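# Load two AA batteries into a TV remote

## Task

Get both AA batteries seated in the remote's open battery compartment, each with its polarity correct and pressed fully home against the spring contact; repositioning the remote is allowed.

## Robot and tools

Robot: two six-joint arms, left_arm and right_arm, each ending in a two-finger parallel gripper with a wrist camera. The fingers extend along the gripper's +z axis and close along its y axis. end_effector_position is the spot between the finger pads, just under 1 cm back from the tips. Measured bases: left_arm near (-0.002, +0.292, -0.002) m, right_arm near (+0.001, -0.345, +0.006) m.

Scene frame: origin at table-top height, halfway between the two bases; +x points out across the table, +y toward left_arm, +z up. Arm names do not match image left/right. All positions, quaternions (wxyz) and offsets use this frame's axes. Reported hand poses may be off by a few cm, more at long reach.

Cameras (all 896x504): cam_head_left, cam_head_right (fixed on a beam behind the arms), cam_high, cam_low, cam_left_wrist, cam_right_wrist.

execute_actions(actions, cameras): actions is a list of actions; each action is a table of at most 15 rows, one row per 1/30 s step, and a short table repeats its final row to fill 15 steps. Every row holds 14 numbers in [-1, 1]: left_arm dx, dy, dz, rx, ry, rz, opening, then the same seven for right_arm, always all 14. The six pose numbers are an offset, not a pose: measured from that arm's Hand target as it was when the action began, along scene axes, with 1.0 equal to 0.6 m or 180 degrees. rx, ry, rz form one rotation vector, turning about the Hand target's position. Rows within an action do not accumulate, but each new action starts from the updated Hand target, so the same offset sent twice moves twice as far. Opening is absolute: +1 fully open (about 87 mm between pads), +0.5 about 69 mm, 0 about 43 mm, -0.5 about 18 mm, -1 shut. Writing 0 for opening is a real command, so to leave a gripper alone resend its current value. An empty actions list returns images and the full state; otherwise images come only when cameras names them (["all"] for every camera, [] for none).

move(target, speed, blend, opening_speed, blocking, cameras): target is one 14-number row laid out as above, or a list of up to 15 such rows; every row is an offset from the same starting Hand targets, not from the previous row. The grippers travel straight lines, all finishing together, capped at 10 s. speed is top path speed in m/s (0.002 to 2.9, default 0.25; rotation limited to twice that in rad/s), one value or one per target. blend, in metres, rounds corners at intermediate targets (0 means stop at each). opening_speed is the finger rate per second on the -1..+1 scale, at least 0.2. blocking=false returns after about 0.5 s while the move continues. Moves do not avoid obstacles or the other arm. The result adds a move: line: done, off_target, moving, held or fault, plus limits such as paced (pose was clipped) or held (steps withheld).

wait(seconds 0 to 10) lets time pass with commands held. stop brakes a running move. zoom_image(camera, region=[x0, y0, x1, y1]) enlarges a pixel area, at most 504x504, of that camera's latest image. read_manual returns only licence text. finished_scene(scene) irreversibly ends the scene, taking the current scene's number; call it only once the batteries stay seated with the robot clear.

Results: end_effector_position (m) and end_effector_quat_wxyz per arm; Hand target (the last commanded pose after clipping, the base for the next offsets); Tool commands; grip_measured on the same -1..+1 scale (Joint positions lists the gripper as 0 closed to 1 open); Joint velocities (may read within noise); Joint torques (first three wrap at ±28 N m); motor temperatures. MOTOR HOT appears at 75 °C; at 90 °C an OVER-TEMPERATURE FAULT folds that arm and it stays idle.

Motion notes: each step the commanded orientation is limited to 40 degrees from the measured one. Friction and weight often leave the gripper short, low or tilted; check after each move, and correct by sending the remaining distance as an offset (an all-zero offset re-requests the old target). Small moves may go sideways or not happen. Keep paths away from an arm's own base. A blocked arm keeps pressing until you command its target back past the contact.

Gripping: once the fingers touch, command about 0.04 below the grip_measured reading for a firm hold; less margin holds more gently. Fast closing squeezes harder.

Avoid: dropping batteries or the remote, releasing anything still moving, fast impacts, hard shoves, anything leaving the table, arms or grippers touching each other (the clearance check does not guard grippers, housings or wrist cameras), strain on wrist camera cables, and the bar, plate (up to about 3 cm high) and rail near the bases. Long stretched holds heat motors. Loose objects may occasionally be nudged by outside pushes.

Each tool is called as name([rows], argument=value, ...), one row to a line, values as JSON.

## Session

execute_actions(actions=[])

Scene clock: 0.00 s.
left_arm: end_effector_position=(+0.3769, +0.2470, +0.0385) grip_measured=+1.000 end_effector_quat_wxyz=(+0.551, +0.031, +0.834, -0.024) | right_arm: end_effector_position=(+0.3758, -0.3763, +0.0703) grip_measured=+0.991 end_effector_quat_wxyz=(+0.575, +0.096, +0.808, -0.093)
Joint positions: left_arm=[-0.076 1.499 0.382 0.75 -0.038 -0.039 1] | right_arm=[0.028 1.518 0.389 0.75 0.298 0.08 0.995]
Joint velocities: within noise
Joint torques (N m): no reading
Motor temperatures (°C): left_arm=[22 30 32 26 24 26 24] | right_arm=[22 27 29 32 21 22 21]
Heat: left arm: 32 °C; right arm: 32 °C.
Hand target: left_arm +0.3773, +0.2476, +0.0398; +0.552, +0.030, +0.833, -0.023 | right_arm +0.3804, -0.3765, +0.0782; +0.584, +0.098, +0.801, -0.092
Tool commands: left_gripper/opening=+1.0 right_gripper/opening=+1.0
camera_calibration:
cam_left_wrist: T_world_to_cam=[[-0.0656442, -0.997842, -0.00128493, 0.271243], [-0.949717, 0.0628732, -0.306732, 0.379286], [0.306151, -0.0189149, -0.951795, 0.0707539], [0, 0, 0, 1]] pos_world=[0.356359, 0.248149, 0.184031]
cam_right_wrist: T_world_to_cam=[[-0.266337, -0.963441, 0.0290767, -0.267181], [-0.895726, 0.23625, -0.376645, 0.475058], [0.356006, -0.126359, -0.925901, 0.0304642], [0, 0, 0, 1]] pos_world=[0.343516, -0.365796, 0.214904]

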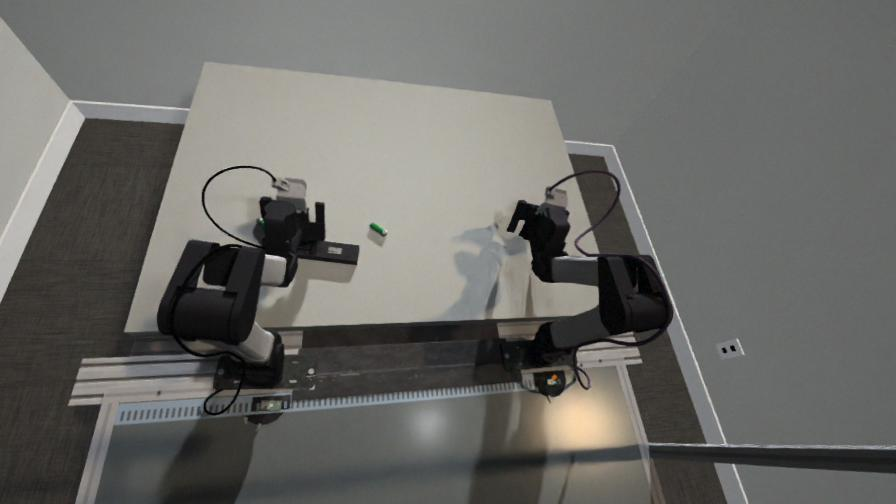

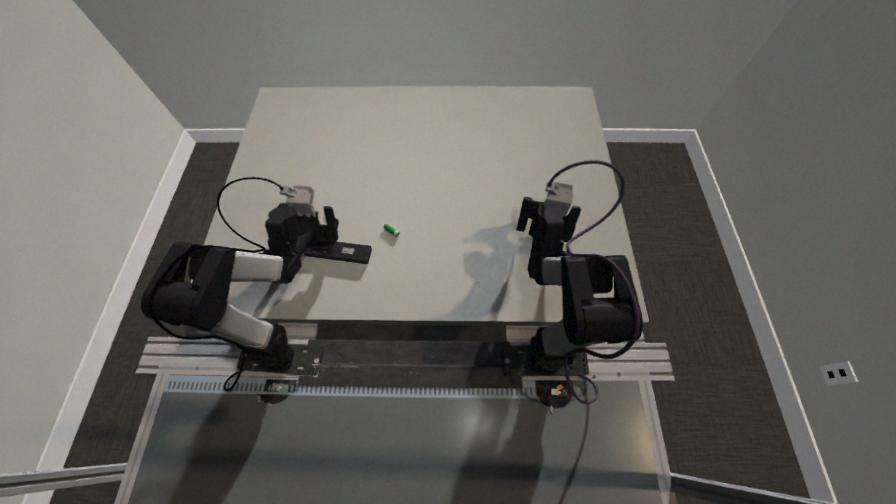

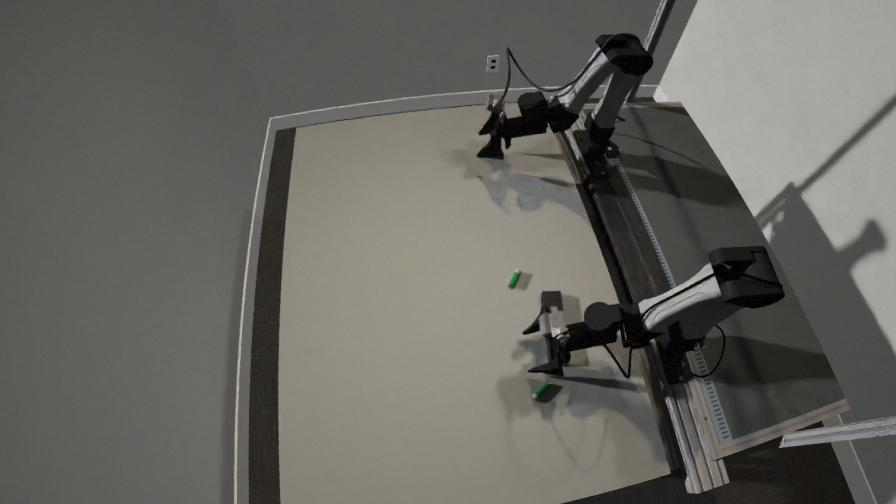

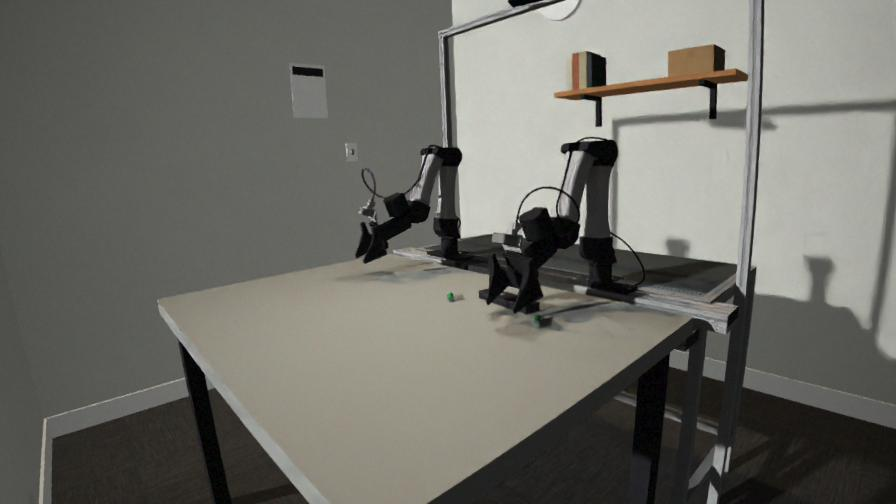

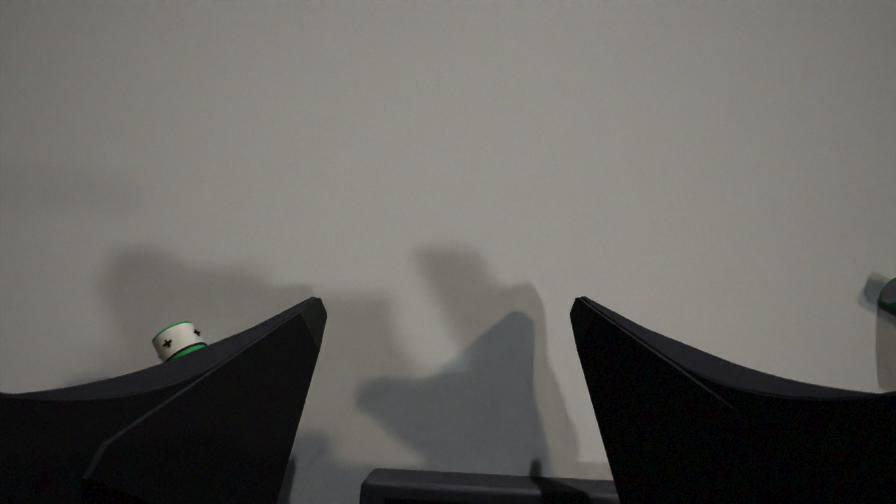

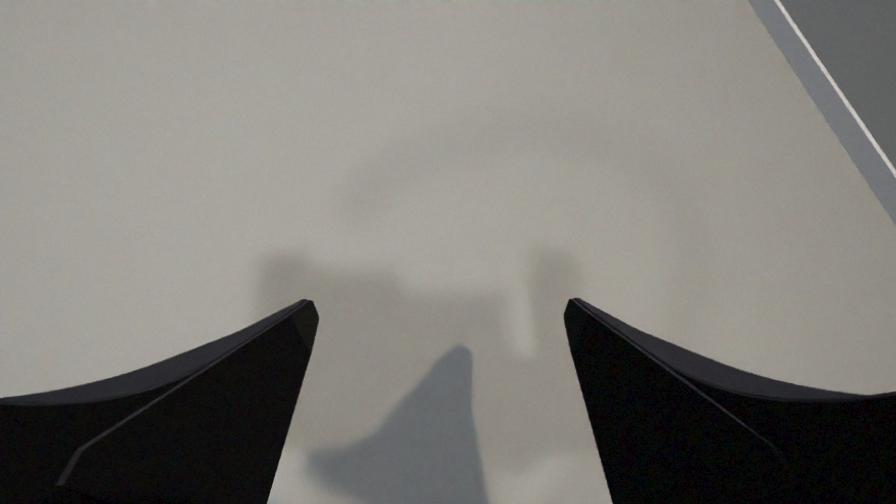

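move(target=[0.0,0.0,0.35,0,0.15,0,1,0,0,0.1,0,0,0,1], cameras=["all"])

Scene clock: 2.47 s.
left_arm: end_effector_position=(+0.3790, +0.2462, +0.2458) grip_measured=+1.000 end_effector_quat_wxyz=(+0.345, +0.029, +0.938, -0.023) | right_arm: end_effector_position=(+0.3732, -0.3757, +0.1206) grip_measured=+0.991 end_effector_quat_wxyz=(+0.566, +0.095, +0.813, -0.094)
Joint positions: left_arm=[-0.043 1.511 1.665 -0.983 0.015 -0.045 1] | right_arm=[0.028 1.31 0.517 0.395 0.298 0.08 0.995]
Joint torques (N m): left_arm=[1.17 -5.82 7.41 1.65 0.25 -0.08] | right_arm=[-0.68 -5.15 10.69 1.83 0.06 -0.08]
Heat: left arm: 32 °C; right arm: 33 °C.
Hand target: left_arm +0.3772, +0.2476, +0.2497; +0.342, +0.024, +0.939, -0.030 | right_arm +0.3804, -0.3765, +0.1381; +0.584, +0.098, +0.801, -0.092
Off the commanded pose: left_arm 0.005 m, 1 deg | right_arm 0.019 m, 3 deg.
move: off_target (right_arm)
camera_calibration:
cam_left_wrist: T_world_to_cam=[[-0.0626852, -0.997961, 0.0120529, 0.26638], [-0.986464, 0.0637875, 0.151063, 0.346102], [-0.151523, -0.00242039, -0.988451, 0.445816], [0, 0, 0, 1]] pos_world=[0.425667, 0.244839, 0.385174]
cam_right_wrist: T_world_to_cam=[[-0.26602, -0.963315, 0.035464, -0.269554], [-0.903215, 0.236231, -0.358325, 0.492065], [0.336802, -0.127353, -0.932923, 0.0856934], [0, 0, 0, 1]] pos_world=[0.343872, -0.364993, 0.265824]

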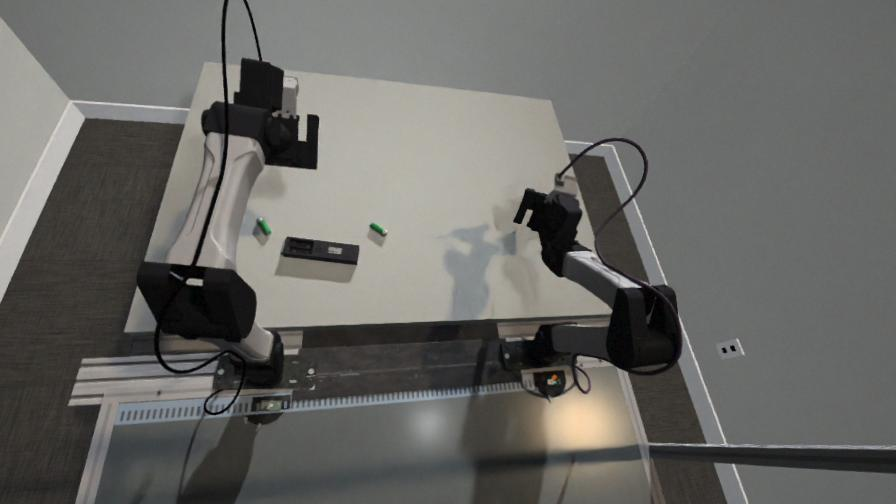

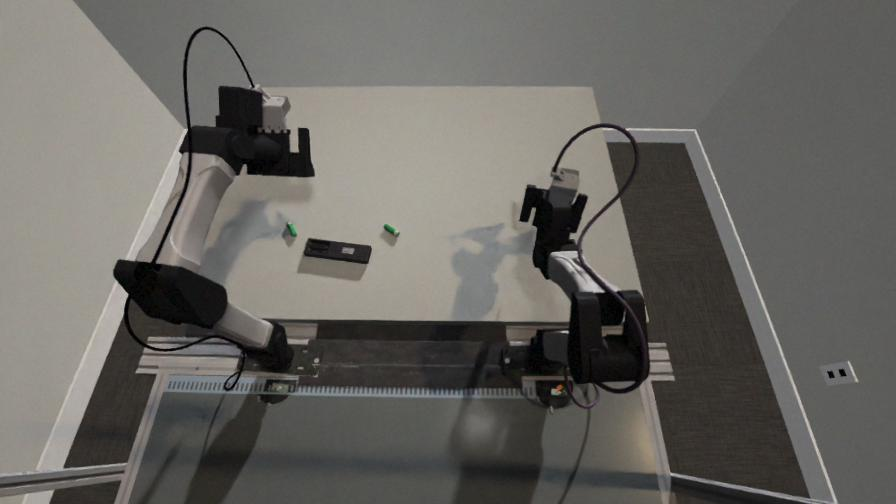

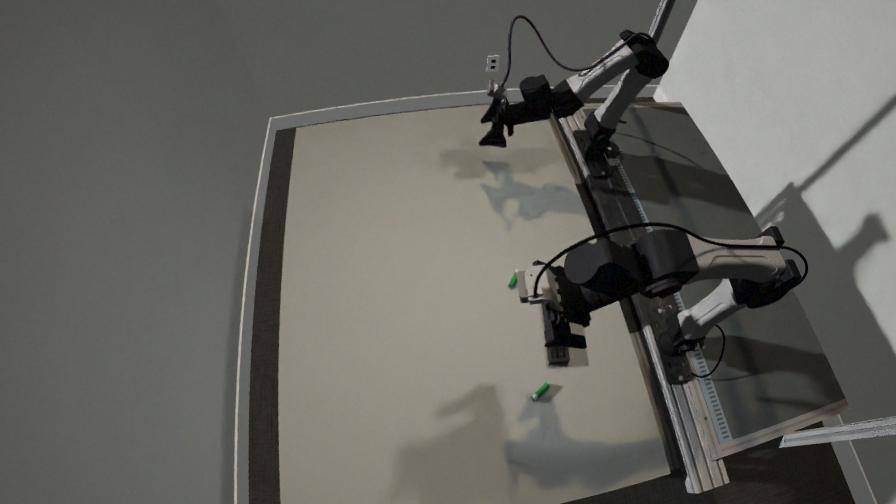

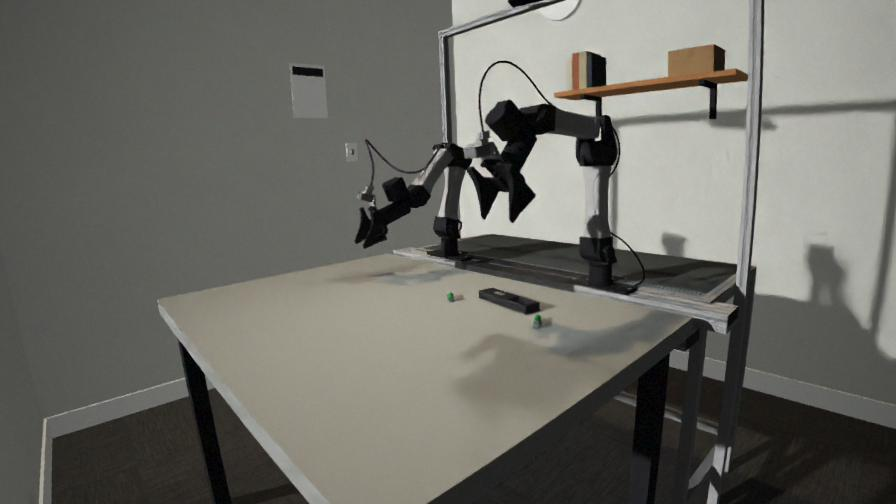

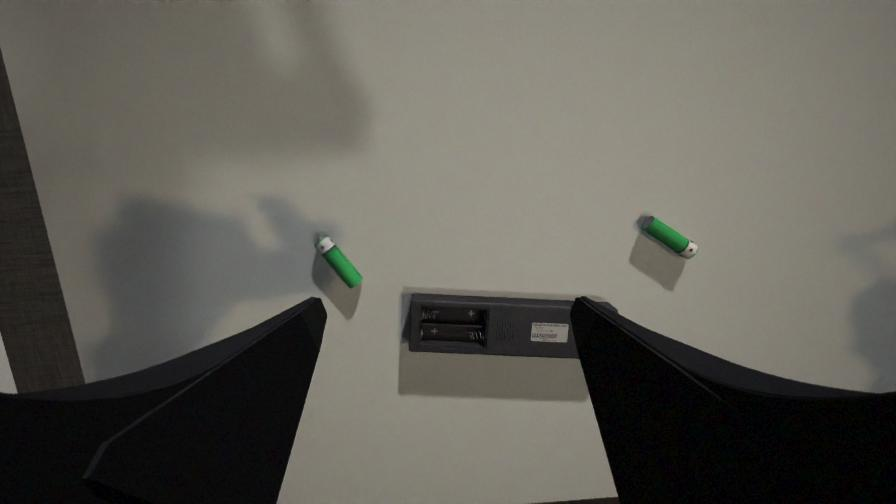

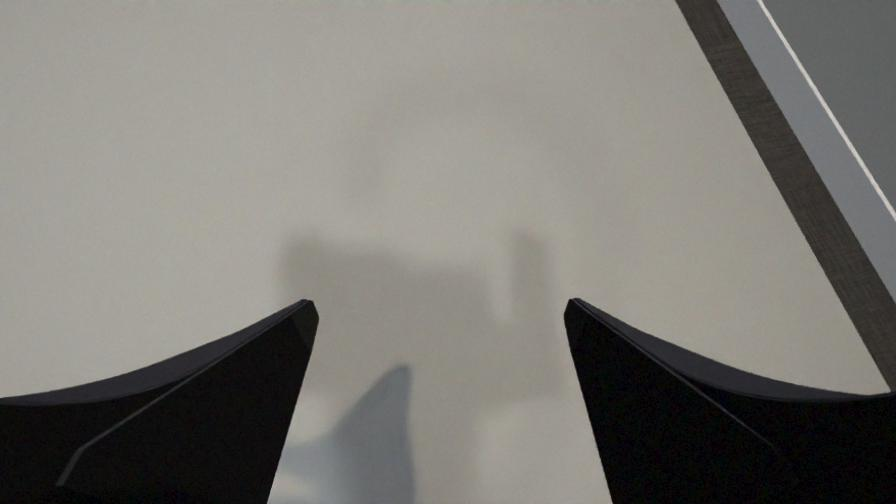

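zoom_image(camera="cam_left_wrist", region=[390, 280, 630, 370])

zoom_image(camera="cam_left_wrist", region=[290, 200, 710, 370])

Scaled by 2.100 from the camera's 896x504 image, which has a finer 1280x720 frame.

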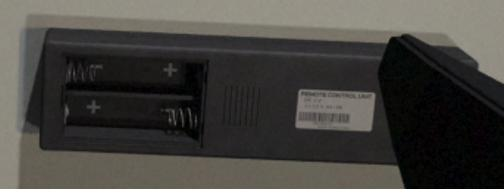

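Scaled by 1.200 from the camera's 896x504 image, which has a finer 1280x720 frame.

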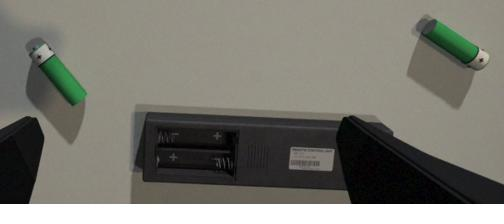

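move(target=[-0.11,-0.02,-0.2,0,0,0,1,0,0,0,0,0,0,1], cameras=["cam_left_wrist","cam_head_left","cam_head_right"])

zoom_image(camera="cam_left_wrist", region=[350, 150, 602, 292])

zoom_image(camera="cam_head_left", region=[240, 200, 400, 290])

zoom_image(camera="cam_head_right", region=[270, 200, 430, 290])

Scene clock: 5.80 s.
left_arm: end_effector_position=(+0.3114, +0.2356, +0.1276) grip_measured=+1.000 end_effector_quat_wxyz=(+0.333, +0.029, +0.942, -0.034) | right_arm: end_effector_position=(+0.3732, -0.3757, +0.1206) grip_measured=+0.991 end_effector_quat_wxyz=(+0.566, +0.095, +0.813, -0.094)
Joint positions: left_arm=[-0.109 1.216 0.959 -0.594 -0.007 -0.102 1] | right_arm=[0.028 1.31 0.517 0.395 0.298 0.08 0.995]
Joint torques (N m): left_arm=[-0.73 -5.3 5.27 2.01 -0.15 -0.15] | right_arm=[-0.62 -5.2 10.65 1.81 0.07 -0.08]
Heat: left arm: 33 °C; right arm: 34 °C.
Hand target: left_arm +0.3113, +0.2355, +0.1298; +0.342, +0.024, +0.939, -0.030 | right_arm +0.3805, -0.3765, +0.1382; +0.584, +0.098, +0.801, -0.092
Off the commanded pose: left_arm 0.002 m, 1 deg | right_arm 0.019 m, 3 deg.
move: off_target (right_arm)
camera_calibration:
cam_left_wrist: T_world_to_cam=[[-0.0694664, -0.997058, 0.0323994, 0.252341], [-0.981878, 0.0740771, 0.174434, 0.291222], [-0.176321, -0.019695, -0.984136, 0.330039], [0, 0, 0, 1]] pos_world=[0.361667, 0.236525, 0.265828]
Images, in order (width x height): cam_head_left 896x504, cam_head_right 896x504, cam_left_wrist 896x504.

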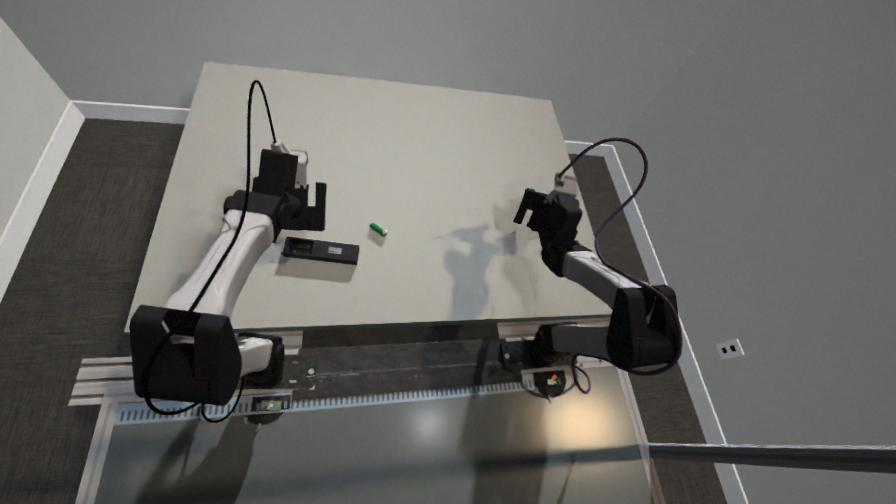

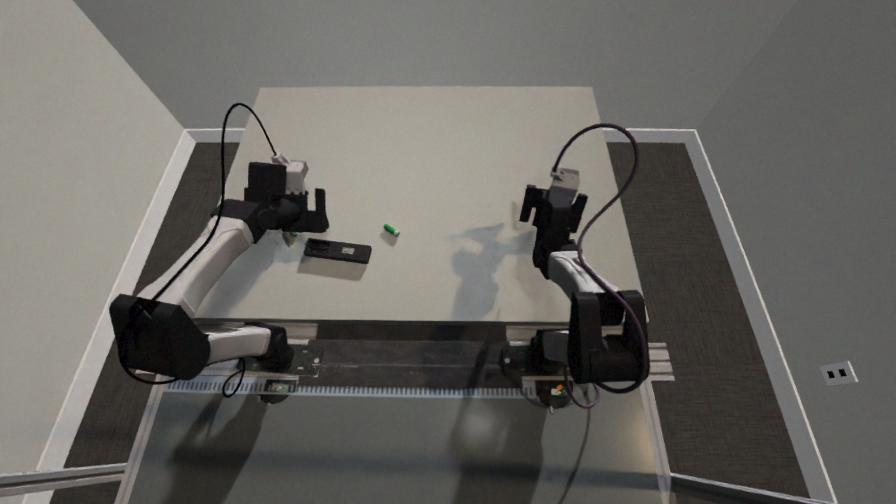

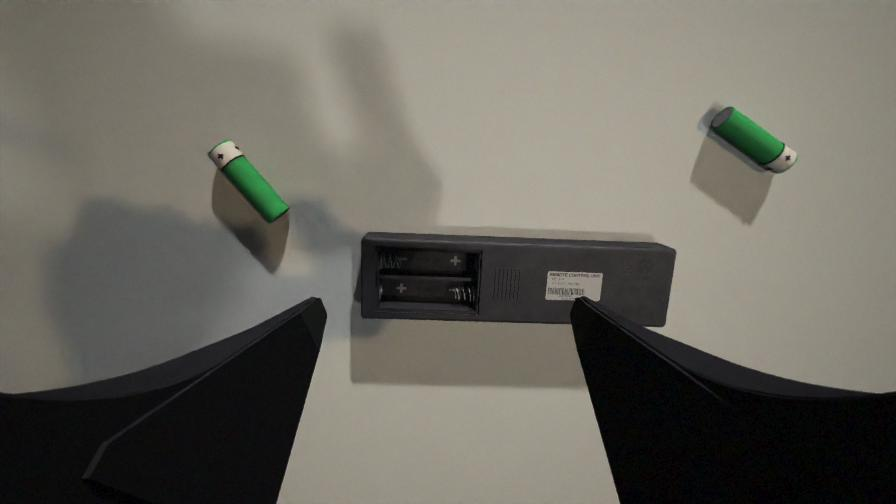

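Scaled by 2.000 from the camera's 896x504 image, which has a finer 1280x720 frame.

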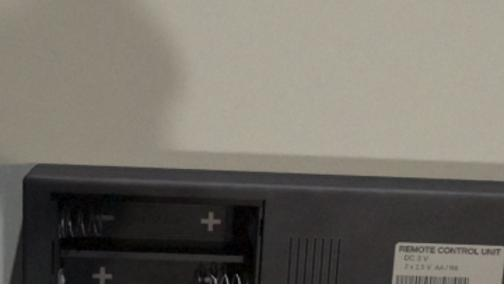

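Scaled by 3.150 from the camera's 896x504 image, which has a finer 1280x720 frame.

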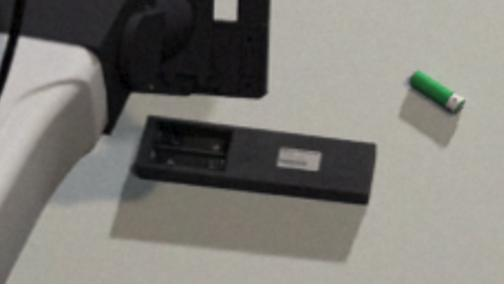

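Scaled by 3.150 from the camera's 896x504 image, which has a finer 1280x720 frame.

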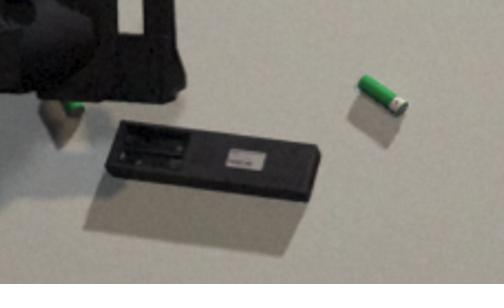

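zoom_image(camera="cam_left_wrist", region=[355, 225, 495, 330])

Scaled by 3.600 from the camera's 896x504 image, which has a finer 1280x720 frame.

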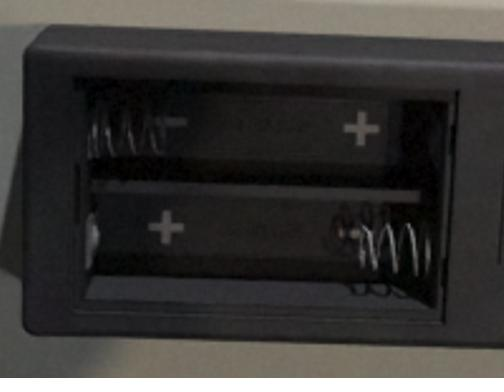

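move(target=[0.0978,-0.3208,-0.03,-0.0916,0.2143,0.3151,-0.2,0,0,0,0,0,0,1], cameras=["cam_left_wrist","cam_head_right"])

Scene clock: 11.13 s.
left_arm: end_effector_position=(+0.3752, +0.0474, +0.1132) grip_measured=-0.200 end_effector_quat_wxyz=(+0.013, -0.469, +0.883, -0.005) | right_arm: end_effector_position=(+0.3732, -0.3757, +0.1206) grip_measured=+0.991 end_effector_quat_wxyz=(+0.566, +0.095, +0.813, -0.094)
Joint positions: left_arm=[-0.434 2.262 2.288 -1.534 -0.014 -1.464 0.4] | right_arm=[0.028 1.31 0.517 0.395 0.298 0.08 0.995]
Joint torques (N m): left_arm=[-0.61 -9.99 6.37 0.34 0.15 -0.17] | right_arm=[-0.61 -5.26 10.61 1.81 0.07 -0.08]
Heat: left arm: 34 °C; right arm: 34 °C.
Hand target: left_arm +0.3699, +0.0431, +0.1117; +0.000, -0.472, +0.882, +0.000 | right_arm +0.3805, -0.3765, +0.1382; +0.584, +0.098, +0.801, -0.092
Off the commanded pose: left_arm 0.007 m, 2 deg | right_arm 0.019 m, 3 deg.
move: off_target (right_arm)
camera_calibration:
cam_left_wrist: T_world_to_cam=[[0.828264, -0.560297, 0.00676167, -0.284952], [-0.378847, -0.551062, 0.743509, 0.109155], [-0.41286, -0.618384, -0.668692, 0.404784], [0, 0, 0, 1]] pos_world=[0.444488, 0.150805, 0.191444]
Images, in order (width x height): cam_head_right 896x504, cam_left_wrist 896x504.

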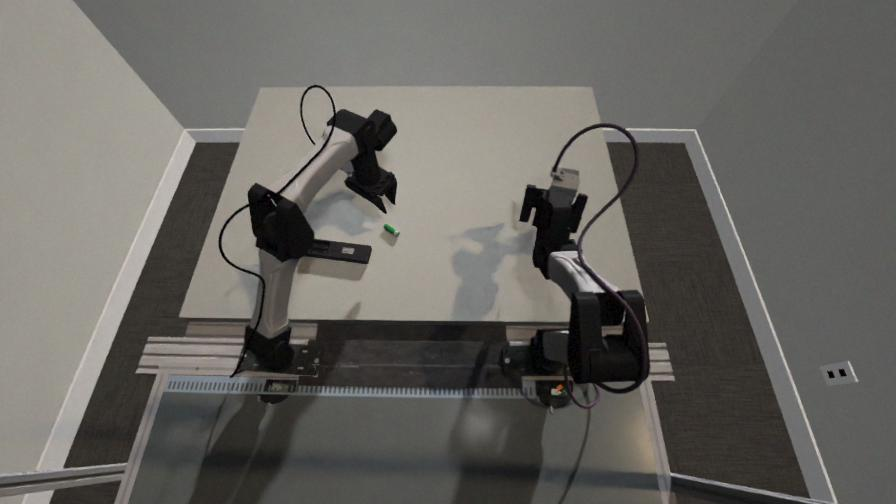

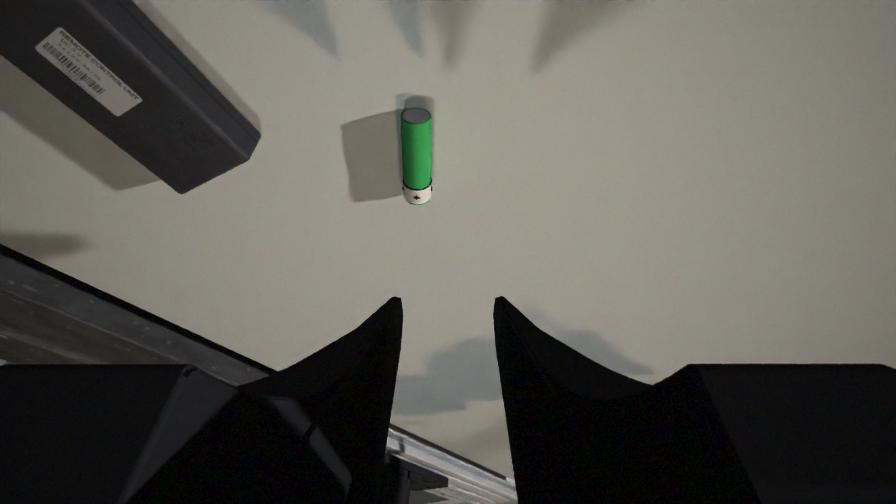

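move(target=[-0.030,0.001,-0.105,0,0,0,-0.2,0,0,0,0,0,0,1], cameras=["cam_left_wrist"])

Scene clock: 13.10 s.
left_arm: end_effector_position=(+0.3532, +0.0494, +0.0395) grip_measured=-0.200 end_effector_quat_wxyz=(-0.002, -0.469, +0.883, +0.016) | right_arm: end_effector_position=(+0.3732, -0.3757, +0.1206) grip_measured=+0.991 end_effector_quat_wxyz=(+0.566, +0.095, +0.813, -0.094)
Joint positions: left_arm=[-0.454 2.202 1.891 -1.249 -0.012 -1.482 0.4] | right_arm=[0.028 1.31 0.517 0.395 0.298 0.08 0.995]
Joint torques (N m): left_arm=[-0.59 -13.14 4.33 0.62 0.11 -0.16] | right_arm=[-0.68 -5.31 10.69 1.82 0.06 -0.08]
Heat: left arm: 34 °C; right arm: 35 °C.
Hand target: left_arm +0.3520, +0.0436, +0.0488; +0.000, -0.472, +0.882, +0.000 | right_arm +0.3805, -0.3765, +0.1382; +0.584, +0.098, +0.801, -0.092
Off the commanded pose: left_arm 0.011 m, 2 deg | right_arm 0.019 m, 3 deg.
move: off_target (left_arm, right_arm)
camera_calibration:
cam_left_wrist: T_world_to_cam=[[0.826843, -0.560715, -0.0439292, -0.262612], [-0.344876, -0.567159, 0.747925, 0.145361], [-0.444287, -0.603266, -0.662328, 0.357785], [0, 0, 0, 1]] pos_world=[0.42623, 0.151032, 0.116715]
Images, in order (width x height): cam_left_wrist 896x504.

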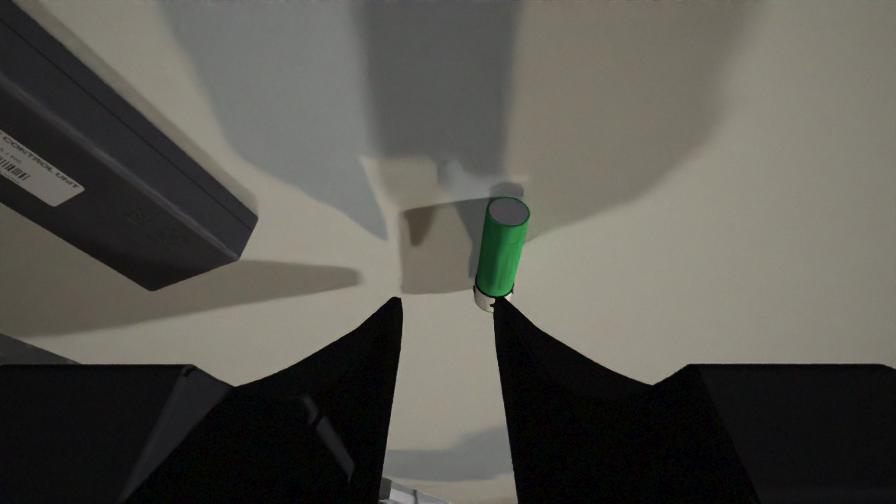

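execute_actions(actions=[], cameras=["cam_left_wrist"])

Scene clock: 14.00 s.
left_arm: end_effector_position=(+0.3533, +0.0493, +0.0395) grip_measured=-0.200 end_effector_quat_wxyz=(-0.002, -0.469, +0.883, +0.015) | right_arm: end_effector_position=(+0.3732, -0.3757, +0.1206) grip_measured=+0.991 end_effector_quat_wxyz=(+0.566, +0.095, +0.813, -0.094)
Joint positions: left_arm=[-0.454 2.202 1.891 -1.248 -0.012 -1.482 0.4] | right_arm=[0.028 1.31 0.517 0.395 0.298 0.08 0.995]
Joint velocities: left_arm=[within noise] | right_arm=[-0.012 0.012 -0.046 0.051 0.037 -0.037 0.003]
Joint torques (N m): left_arm=[-0.57 -13.12 4.33 0.6 0.11 -0.16] | right_arm=[-0.62 -5.33 10.67 1.82 0.06 -0.05]
Motor temperatures (°C): left_arm=[22 33 34 26 24 26 24] | right_arm=[22 28 33 35 21 22 21]
Heat: left arm: 34 °C; right arm: 35 °C.
Hand target: left_arm +0.3520, +0.0437, +0.0488; +0.000, -0.472, +0.882, +0.000 | right_arm +0.3805, -0.3765, +0.1382; +0.584, +0.098, +0.801, -0.092
Tool commands: left_gripper/opening=-0.2 right_gripper/opening=+1.0
Off the commanded pose: left_arm 0.011 m, 2 deg | right_arm 0.019 m, 3 deg.
camera_calibration:
cam_left_wrist: T_world_to_cam=[[0.826838, -0.560751, -0.0435551, -0.262788], [-0.345132, -0.566997, 0.747929, 0.145423], [-0.444098, -0.603384, -0.662348, 0.357708], [0, 0, 0, 1]] pos_world=[0.42633, 0.150931, 0.116715]
Images, in order (width x height): cam_left_wrist 896x504.

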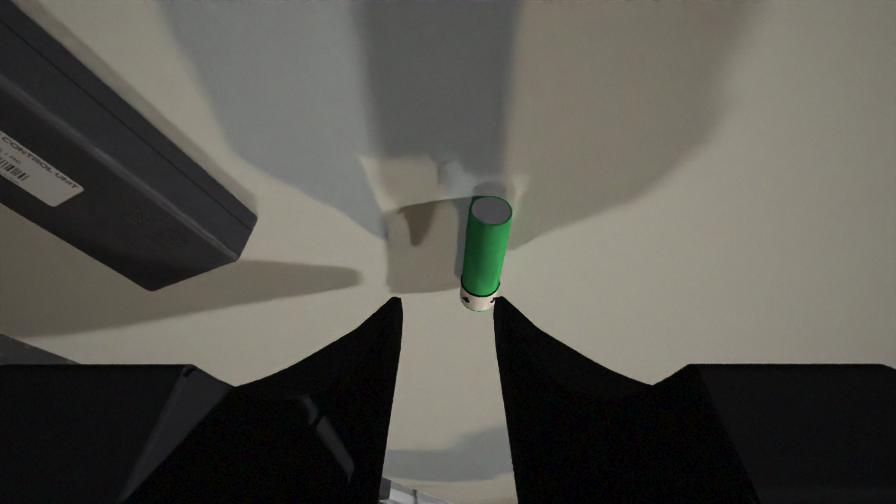

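wait(seconds=1, cameras=["cam_left_wrist"])

Scene clock: 15.10 s.
left_arm: end_effector_position=(+0.3533, +0.0493, +0.0395) grip_measured=-0.200 end_effector_quat_wxyz=(-0.002, -0.469, +0.883, +0.015) | right_arm: end_effector_position=(+0.3732, -0.3757, +0.1206) grip_measured=+0.991 end_effector_quat_wxyz=(+0.566, +0.095, +0.813, -0.094)
Joint positions: left_arm=[-0.454 2.202 1.891 -1.248 -0.012 -1.482 0.4] | right_arm=[0.028 1.31 0.517 0.395 0.298 0.08 0.995]
Joint torques (N m): left_arm=[-0.57 -13.08 4.34 0.59 0.11 -0.16] | right_arm=[-0.59 -5.29 10.69 1.84 0.07 -0.1]
Heat: left arm: 34 °C; right arm: 35 °C.
Hand target: left_arm +0.3520, +0.0437, +0.0488; +0.000, -0.472, +0.882, +0.000 | right_arm +0.3805, -0.3765, +0.1382; +0.584, +0.098, +0.801, -0.092
Tool commands: left_gripper/opening=-0.2 right_gripper/opening=+1.0
Off the commanded pose: left_arm 0.011 m, 2 deg | right_arm 0.019 m, 3 deg.
wait: 1.00 s; at rest by 0.07 s
camera_calibration:
cam_left_wrist: T_world_to_cam=[[0.826838, -0.560751, -0.0435551, -0.262788], [-0.345132, -0.566997, 0.747929, 0.145423], [-0.444098, -0.603384, -0.662348, 0.357708], [0, 0, 0, 1]] pos_world=[0.42633, 0.150931, 0.116715]
Images, in order (width x height): cam_left_wrist 896x504.

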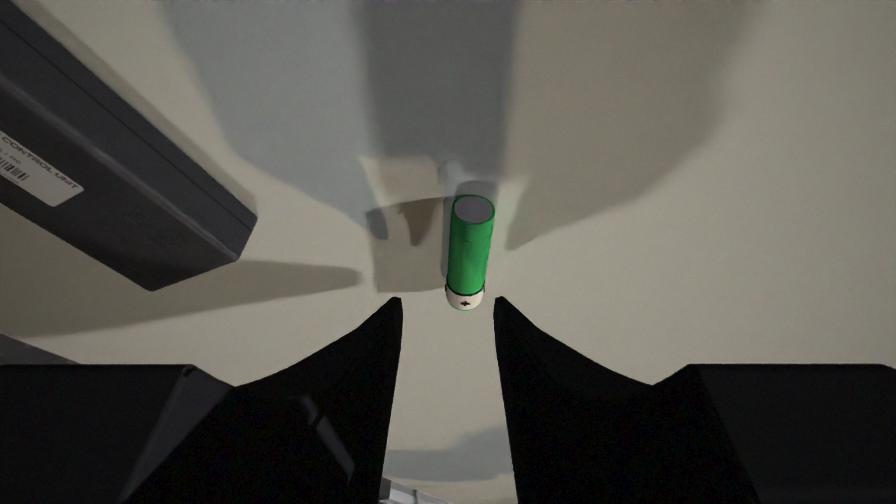

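move(target=[0,0,-0.042,0,0,0,-0.2,0,0,0,0,0,0,1], cameras=["cam_left_wrist"])

Scene clock: 16.77 s.
left_arm: end_effector_position=(+0.3539, +0.0489, +0.0204) grip_measured=-0.200 end_effector_quat_wxyz=(+0.002, -0.469, +0.883, +0.009) | right_arm: end_effector_position=(+0.3732, -0.3757, +0.1206) grip_measured=+0.991 end_effector_quat_wxyz=(+0.566, +0.095, +0.813, -0.094)
Joint positions: left_arm=[-0.454 2.202 1.815 -1.158 -0.011 -1.482 0.4] | right_arm=[0.028 1.31 0.517 0.395 0.298 0.08 0.995]
Joint torques (N m): left_arm=[-0.61 -11.89 4.31 0.65 0.12 -0.17] | right_arm=[-0.72 -5.19 10.65 1.83 0.07 -0.1]
Heat: left arm: 34 °C; right arm: 35 °C.
Hand target: left_arm +0.3520, +0.0436, +0.0236; +0.000, -0.472, +0.882, +0.000 | right_arm +0.3805, -0.3765, +0.1382; +0.584, +0.098, +0.801, -0.092
Off the commanded pose: left_arm 0.006 m, 1 deg | right_arm 0.019 m, 3 deg.
move: off_target (right_arm)
camera_calibration:
cam_left_wrist: T_world_to_cam=[[0.827501, -0.560714, -0.0290263, -0.264898], [-0.354323, -0.561615, 0.747692, 0.16273], [-0.435543, -0.608431, -0.663411, 0.342295], [0, 0, 0, 1]] pos_world=[0.425946, 0.151122, 0.0977211]
Images, in order (width x height): cam_left_wrist 896x504.

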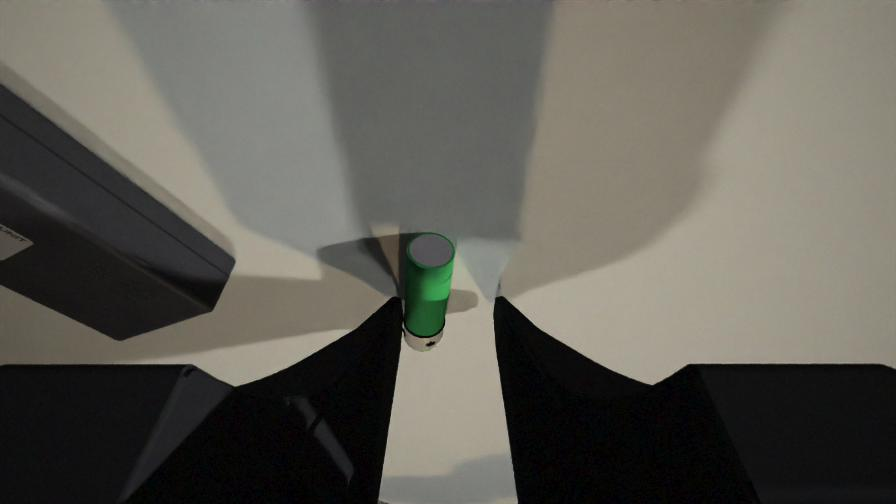

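move([
  [-0.0159,0.0107,0,0,0,0,-0.2,0,0,0,0,0,0,1],
  [-0.0159,0.0107,-0.0155,0,0,0,-0.2,0,0,0,0,0,0,1],
], blend=0.003, cameras=["cam_left_wrist"])

Scene clock: 17.93 s.
left_arm: end_effector_position=(+0.3442, +0.0530, +0.0164) grip_measured=-0.200 end_effector_quat_wxyz=(+0.000, -0.470, +0.883, +0.005) | right_arm: end_effector_position=(+0.3732, -0.3757, +0.1206) grip_measured=+0.991 end_effector_quat_wxyz=(+0.566, +0.095, +0.813, -0.094)
Joint positions: left_arm=[-0.454 2.157 1.724 -1.106 -0.005 -1.484 0.4] | right_arm=[0.028 1.31 0.517 0.395 0.298 0.08 0.995]
Joint torques (N m): left_arm=[-0.46 -11.07 3.63 0.77 0.05 -0.14] | right_arm=[-0.59 -5.2 10.74 1.84 0.06 -0.08]
Heat: left arm: 34 °C; right arm: 35 °C.
Hand target: left_arm +0.3424, +0.0501, +0.0143; +0.000, -0.472, +0.882, +0.000 | right_arm +0.3805, -0.3765, +0.1382; +0.584, +0.098, +0.801, -0.092
Off the commanded pose: left_arm 0.004 m, 1 deg | right_arm 0.019 m, 3 deg.
move: off_target (right_arm)
camera_calibration:
cam_left_wrist: T_world_to_cam=[[0.828406, -0.559648, -0.023197, -0.255102], [-0.354566, -0.555998, 0.751764, 0.164301], [-0.433621, -0.61454, -0.659025, 0.337537], [0, 0, 0, 1]] pos_world=[0.415946, 0.156014, 0.0930121]
Images, in order (width x height): cam_left_wrist 896x504.

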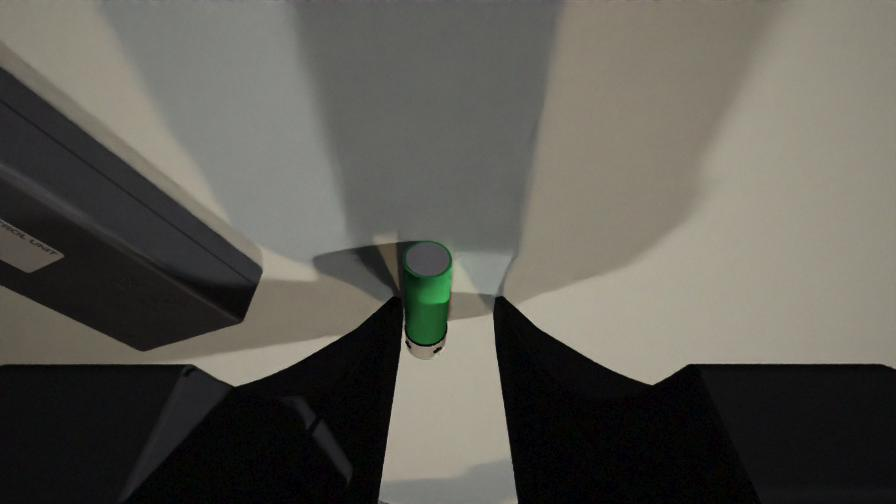

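move([
  [-0.0078,0.0054,0,0,0,0,-0.2,0,0,0,0,0,0,1],
  [-0.0078,0.0054,-0.0115,0,0,0,-0.2,0,0,0,0,0,0,1],
], blend=0.003, cameras=["cam_left_wrist"])

Scene clock: 18.97 s.
left_arm: end_effector_position=(+0.3439, +0.0532, +0.0156) grip_measured=-0.200 end_effector_quat_wxyz=(+0.008, -0.470, +0.883, -0.006) | right_arm: end_effector_position=(+0.3732, -0.3757, +0.1206) grip_measured=+0.991 end_effector_quat_wxyz=(+0.566, +0.095, +0.813, -0.094)
Joint positions: left_arm=[-0.454 2.13 1.677 -1.059 -0.005 -1.484 0.4] | right_arm=[0.028 1.31 0.517 0.395 0.298 0.08 0.995]
Joint torques (N m): left_arm=[-0.29 -9.92 3.19 0.73 0.04 -0.11] | right_arm=[-0.59 -5.23 10.62 1.82 0.07 -0.07]
Heat: left arm: 35 °C; right arm: 35 °C.
Hand target: left_arm +0.3377, +0.0533, +0.0073; +0.000, -0.472, +0.882, +0.000 | right_arm +0.3805, -0.3765, +0.1382; +0.584, +0.098, +0.801, -0.092
Off the commanded pose: left_arm 0.010 m, 1 deg | right_arm 0.019 m, 3 deg.
move: off_target (right_arm); blend cut to 0.0028 m at target 1
camera_calibration:
cam_left_wrist: T_world_to_cam=[[0.828656, -0.559748, 0.00338753, -0.255283], [-0.372063, -0.546264, 0.750443, 0.170425], [-0.418208, -0.623119, -0.660927, 0.332191], [0, 0, 0, 1]] pos_world=[0.413876, 0.157197, 0.0925246]
Images, in order (width x height): cam_left_wrist 896x504.

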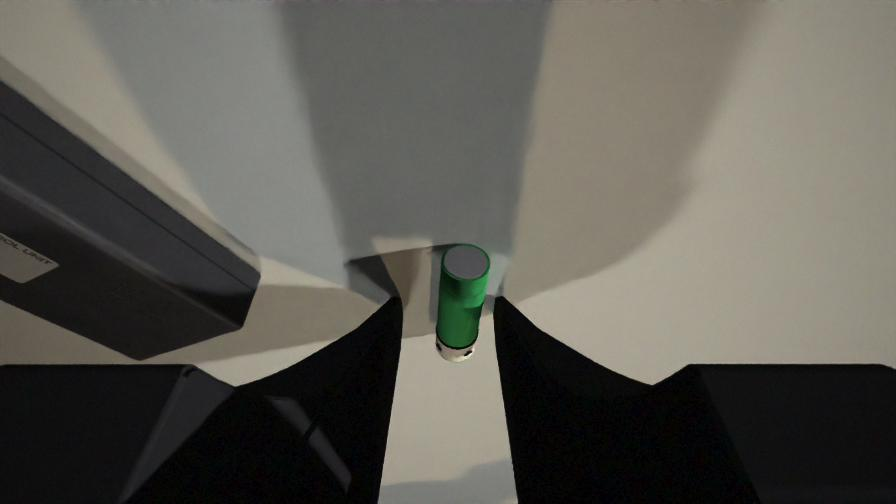

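move([
  [0,0,0.0245,0,0,0,-0.2,0,0,0,0,0,0,1],
  [0,0,0.0245,0,0,0,-0.68,0,0,0,0,0,0,1],
], opening_speed=0.8, cameras=["cam_left_wrist"])

Scene clock: 20.90 s.
left_arm: end_effector_position=(+0.3436, +0.0534, +0.0162) grip_measured=-0.596 end_effector_quat_wxyz=(+0.007, -0.470, +0.883, -0.006) | right_arm: end_effector_position=(+0.3732, -0.3757, +0.1206) grip_measured=+0.991 end_effector_quat_wxyz=(+0.566, +0.095, +0.813, -0.094)
Joint positions: left_arm=[-0.454 2.129 1.678 -1.063 -0.005 -1.484 0.202] | right_arm=[0.028 1.31 0.517 0.395 0.298 0.08 0.995]
Joint torques (N m): left_arm=[-0.29 -11.07 5.74 0.18 0.04 -0.1] | right_arm=[-0.58 -5.24 10.67 1.83 0.06 -0.08]
Heat: left arm: 35 °C; right arm: 35 °C.
Hand target: left_arm +0.3377, +0.0533, +0.0221; +0.000, -0.472, +0.882, +0.000 | right_arm +0.3805, -0.3765, +0.1382; +0.584, +0.098, +0.801, -0.092
Off the commanded pose: left_arm 0.008 m, 1 deg | right_arm 0.019 m, 3 deg.
move: off_target (right_arm)
camera_calibration:
cam_left_wrist: T_world_to_cam=[[0.828868, -0.559439, 0.00228079, -0.255012], [-0.37112, -0.546794, 0.750524, 0.169604], [-0.418626, -0.622932, -0.660839, 0.332659], [0, 0, 0, 1]] pos_world=[0.413574, 0.157298, 0.093124]
Images, in order (width x height): cam_left_wrist 896x504.

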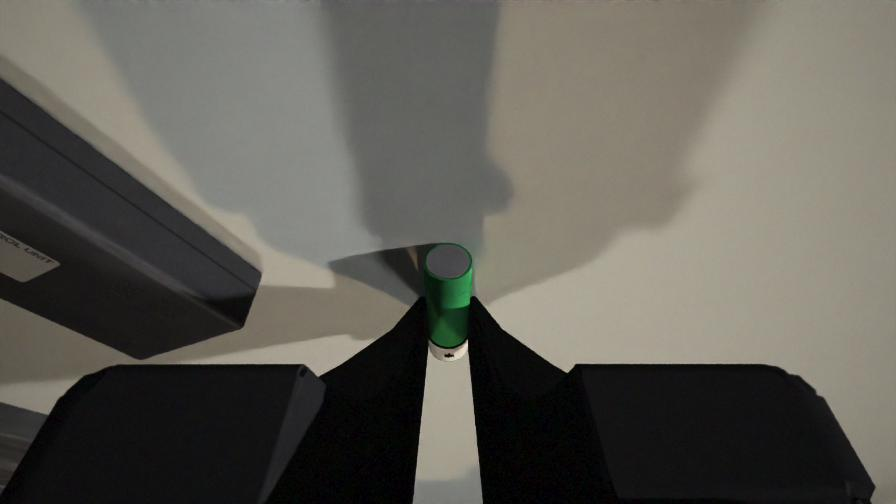

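move([
  [0,0,0.11,0,0,0,-0.68,0,0,0,0,0,0,1],
  [-0.0445,0.3162,0.1133,0,0,0.151,-0.68,0,0,0,0,0,0,1],
], blend=0.02, cameras=["cam_left_wrist","cam_head_right"])

Scene clock: 23.33 s.
left_arm: end_effector_position=(+0.3111, +0.2449, +0.0847) grip_measured=-0.596 end_effector_quat_wxyz=(+0.005, +0.669, -0.743, -0.014) | right_arm: end_effector_position=(+0.3732, -0.3757, +0.1206) grip_measured=+0.991 end_effector_quat_wxyz=(+0.566, +0.095, +0.813, -0.094)
Joint positions: left_arm=[0.045 1.73 1.385 -1.218 0.006 -1.475 0.202] | right_arm=[0.028 1.31 0.517 0.395 0.298 0.08 0.995]
Joint torques (N m): left_arm=[0.36 -9.18 4.36 0.59 0.15 0.14] | right_arm=[-0.68 -5.33 10.7 1.83 0.05 -0.08]
Heat: left arm: 36 °C; right arm: 36 °C.
Hand target: left_arm +0.3111, +0.2431, +0.0900; -0.001, -0.666, +0.746, +0.000 | right_arm +0.3805, -0.3765, +0.1382; +0.584, +0.098, +0.801, -0.092
Off the commanded pose: left_arm 0.006 m, 2 deg | right_arm 0.019 m, 3 deg.
move: off_target (right_arm)
camera_calibration:
cam_left_wrist: T_world_to_cam=[[0.993652, -0.104463, -0.0417577, -0.280079], [-0.0383819, -0.663698, 0.747015, 0.136273], [-0.10575, -0.74067, -0.663495, 0.415394], [0, 0, 0, 1]] pos_world=[0.32746, 0.368856, 0.162118]
Images, in order (width x height): cam_head_right 896x504, cam_left_wrist 896x504.

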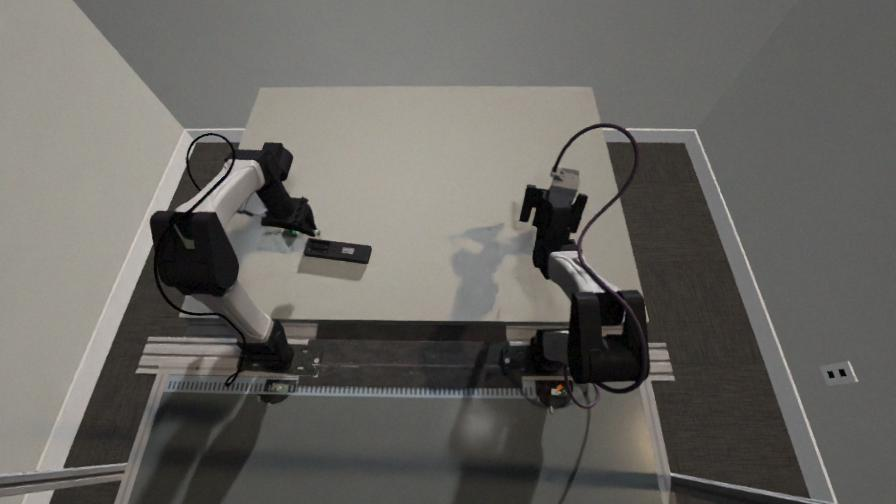

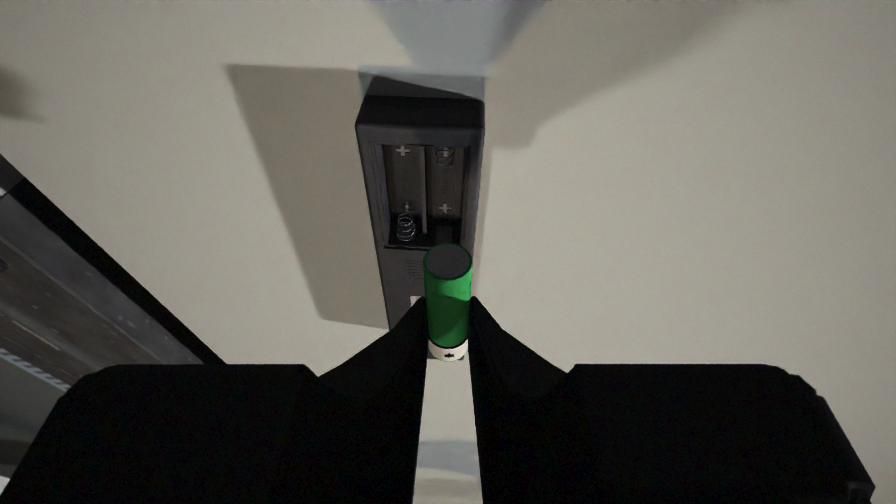

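zoom_image(camera="cam_left_wrist", region=[340, 80, 520, 260])

Scaled by 2.800 from the camera's 896x504 image, which has a finer 1280x720 frame.

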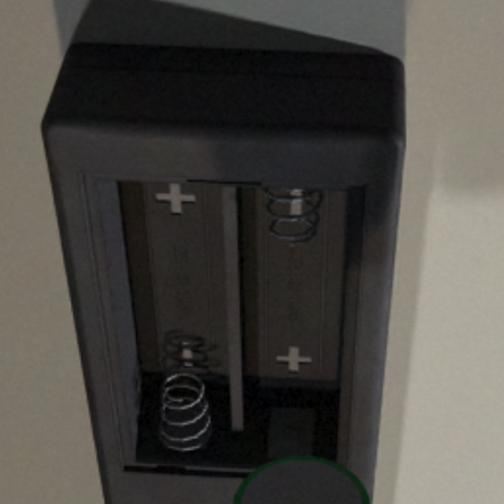

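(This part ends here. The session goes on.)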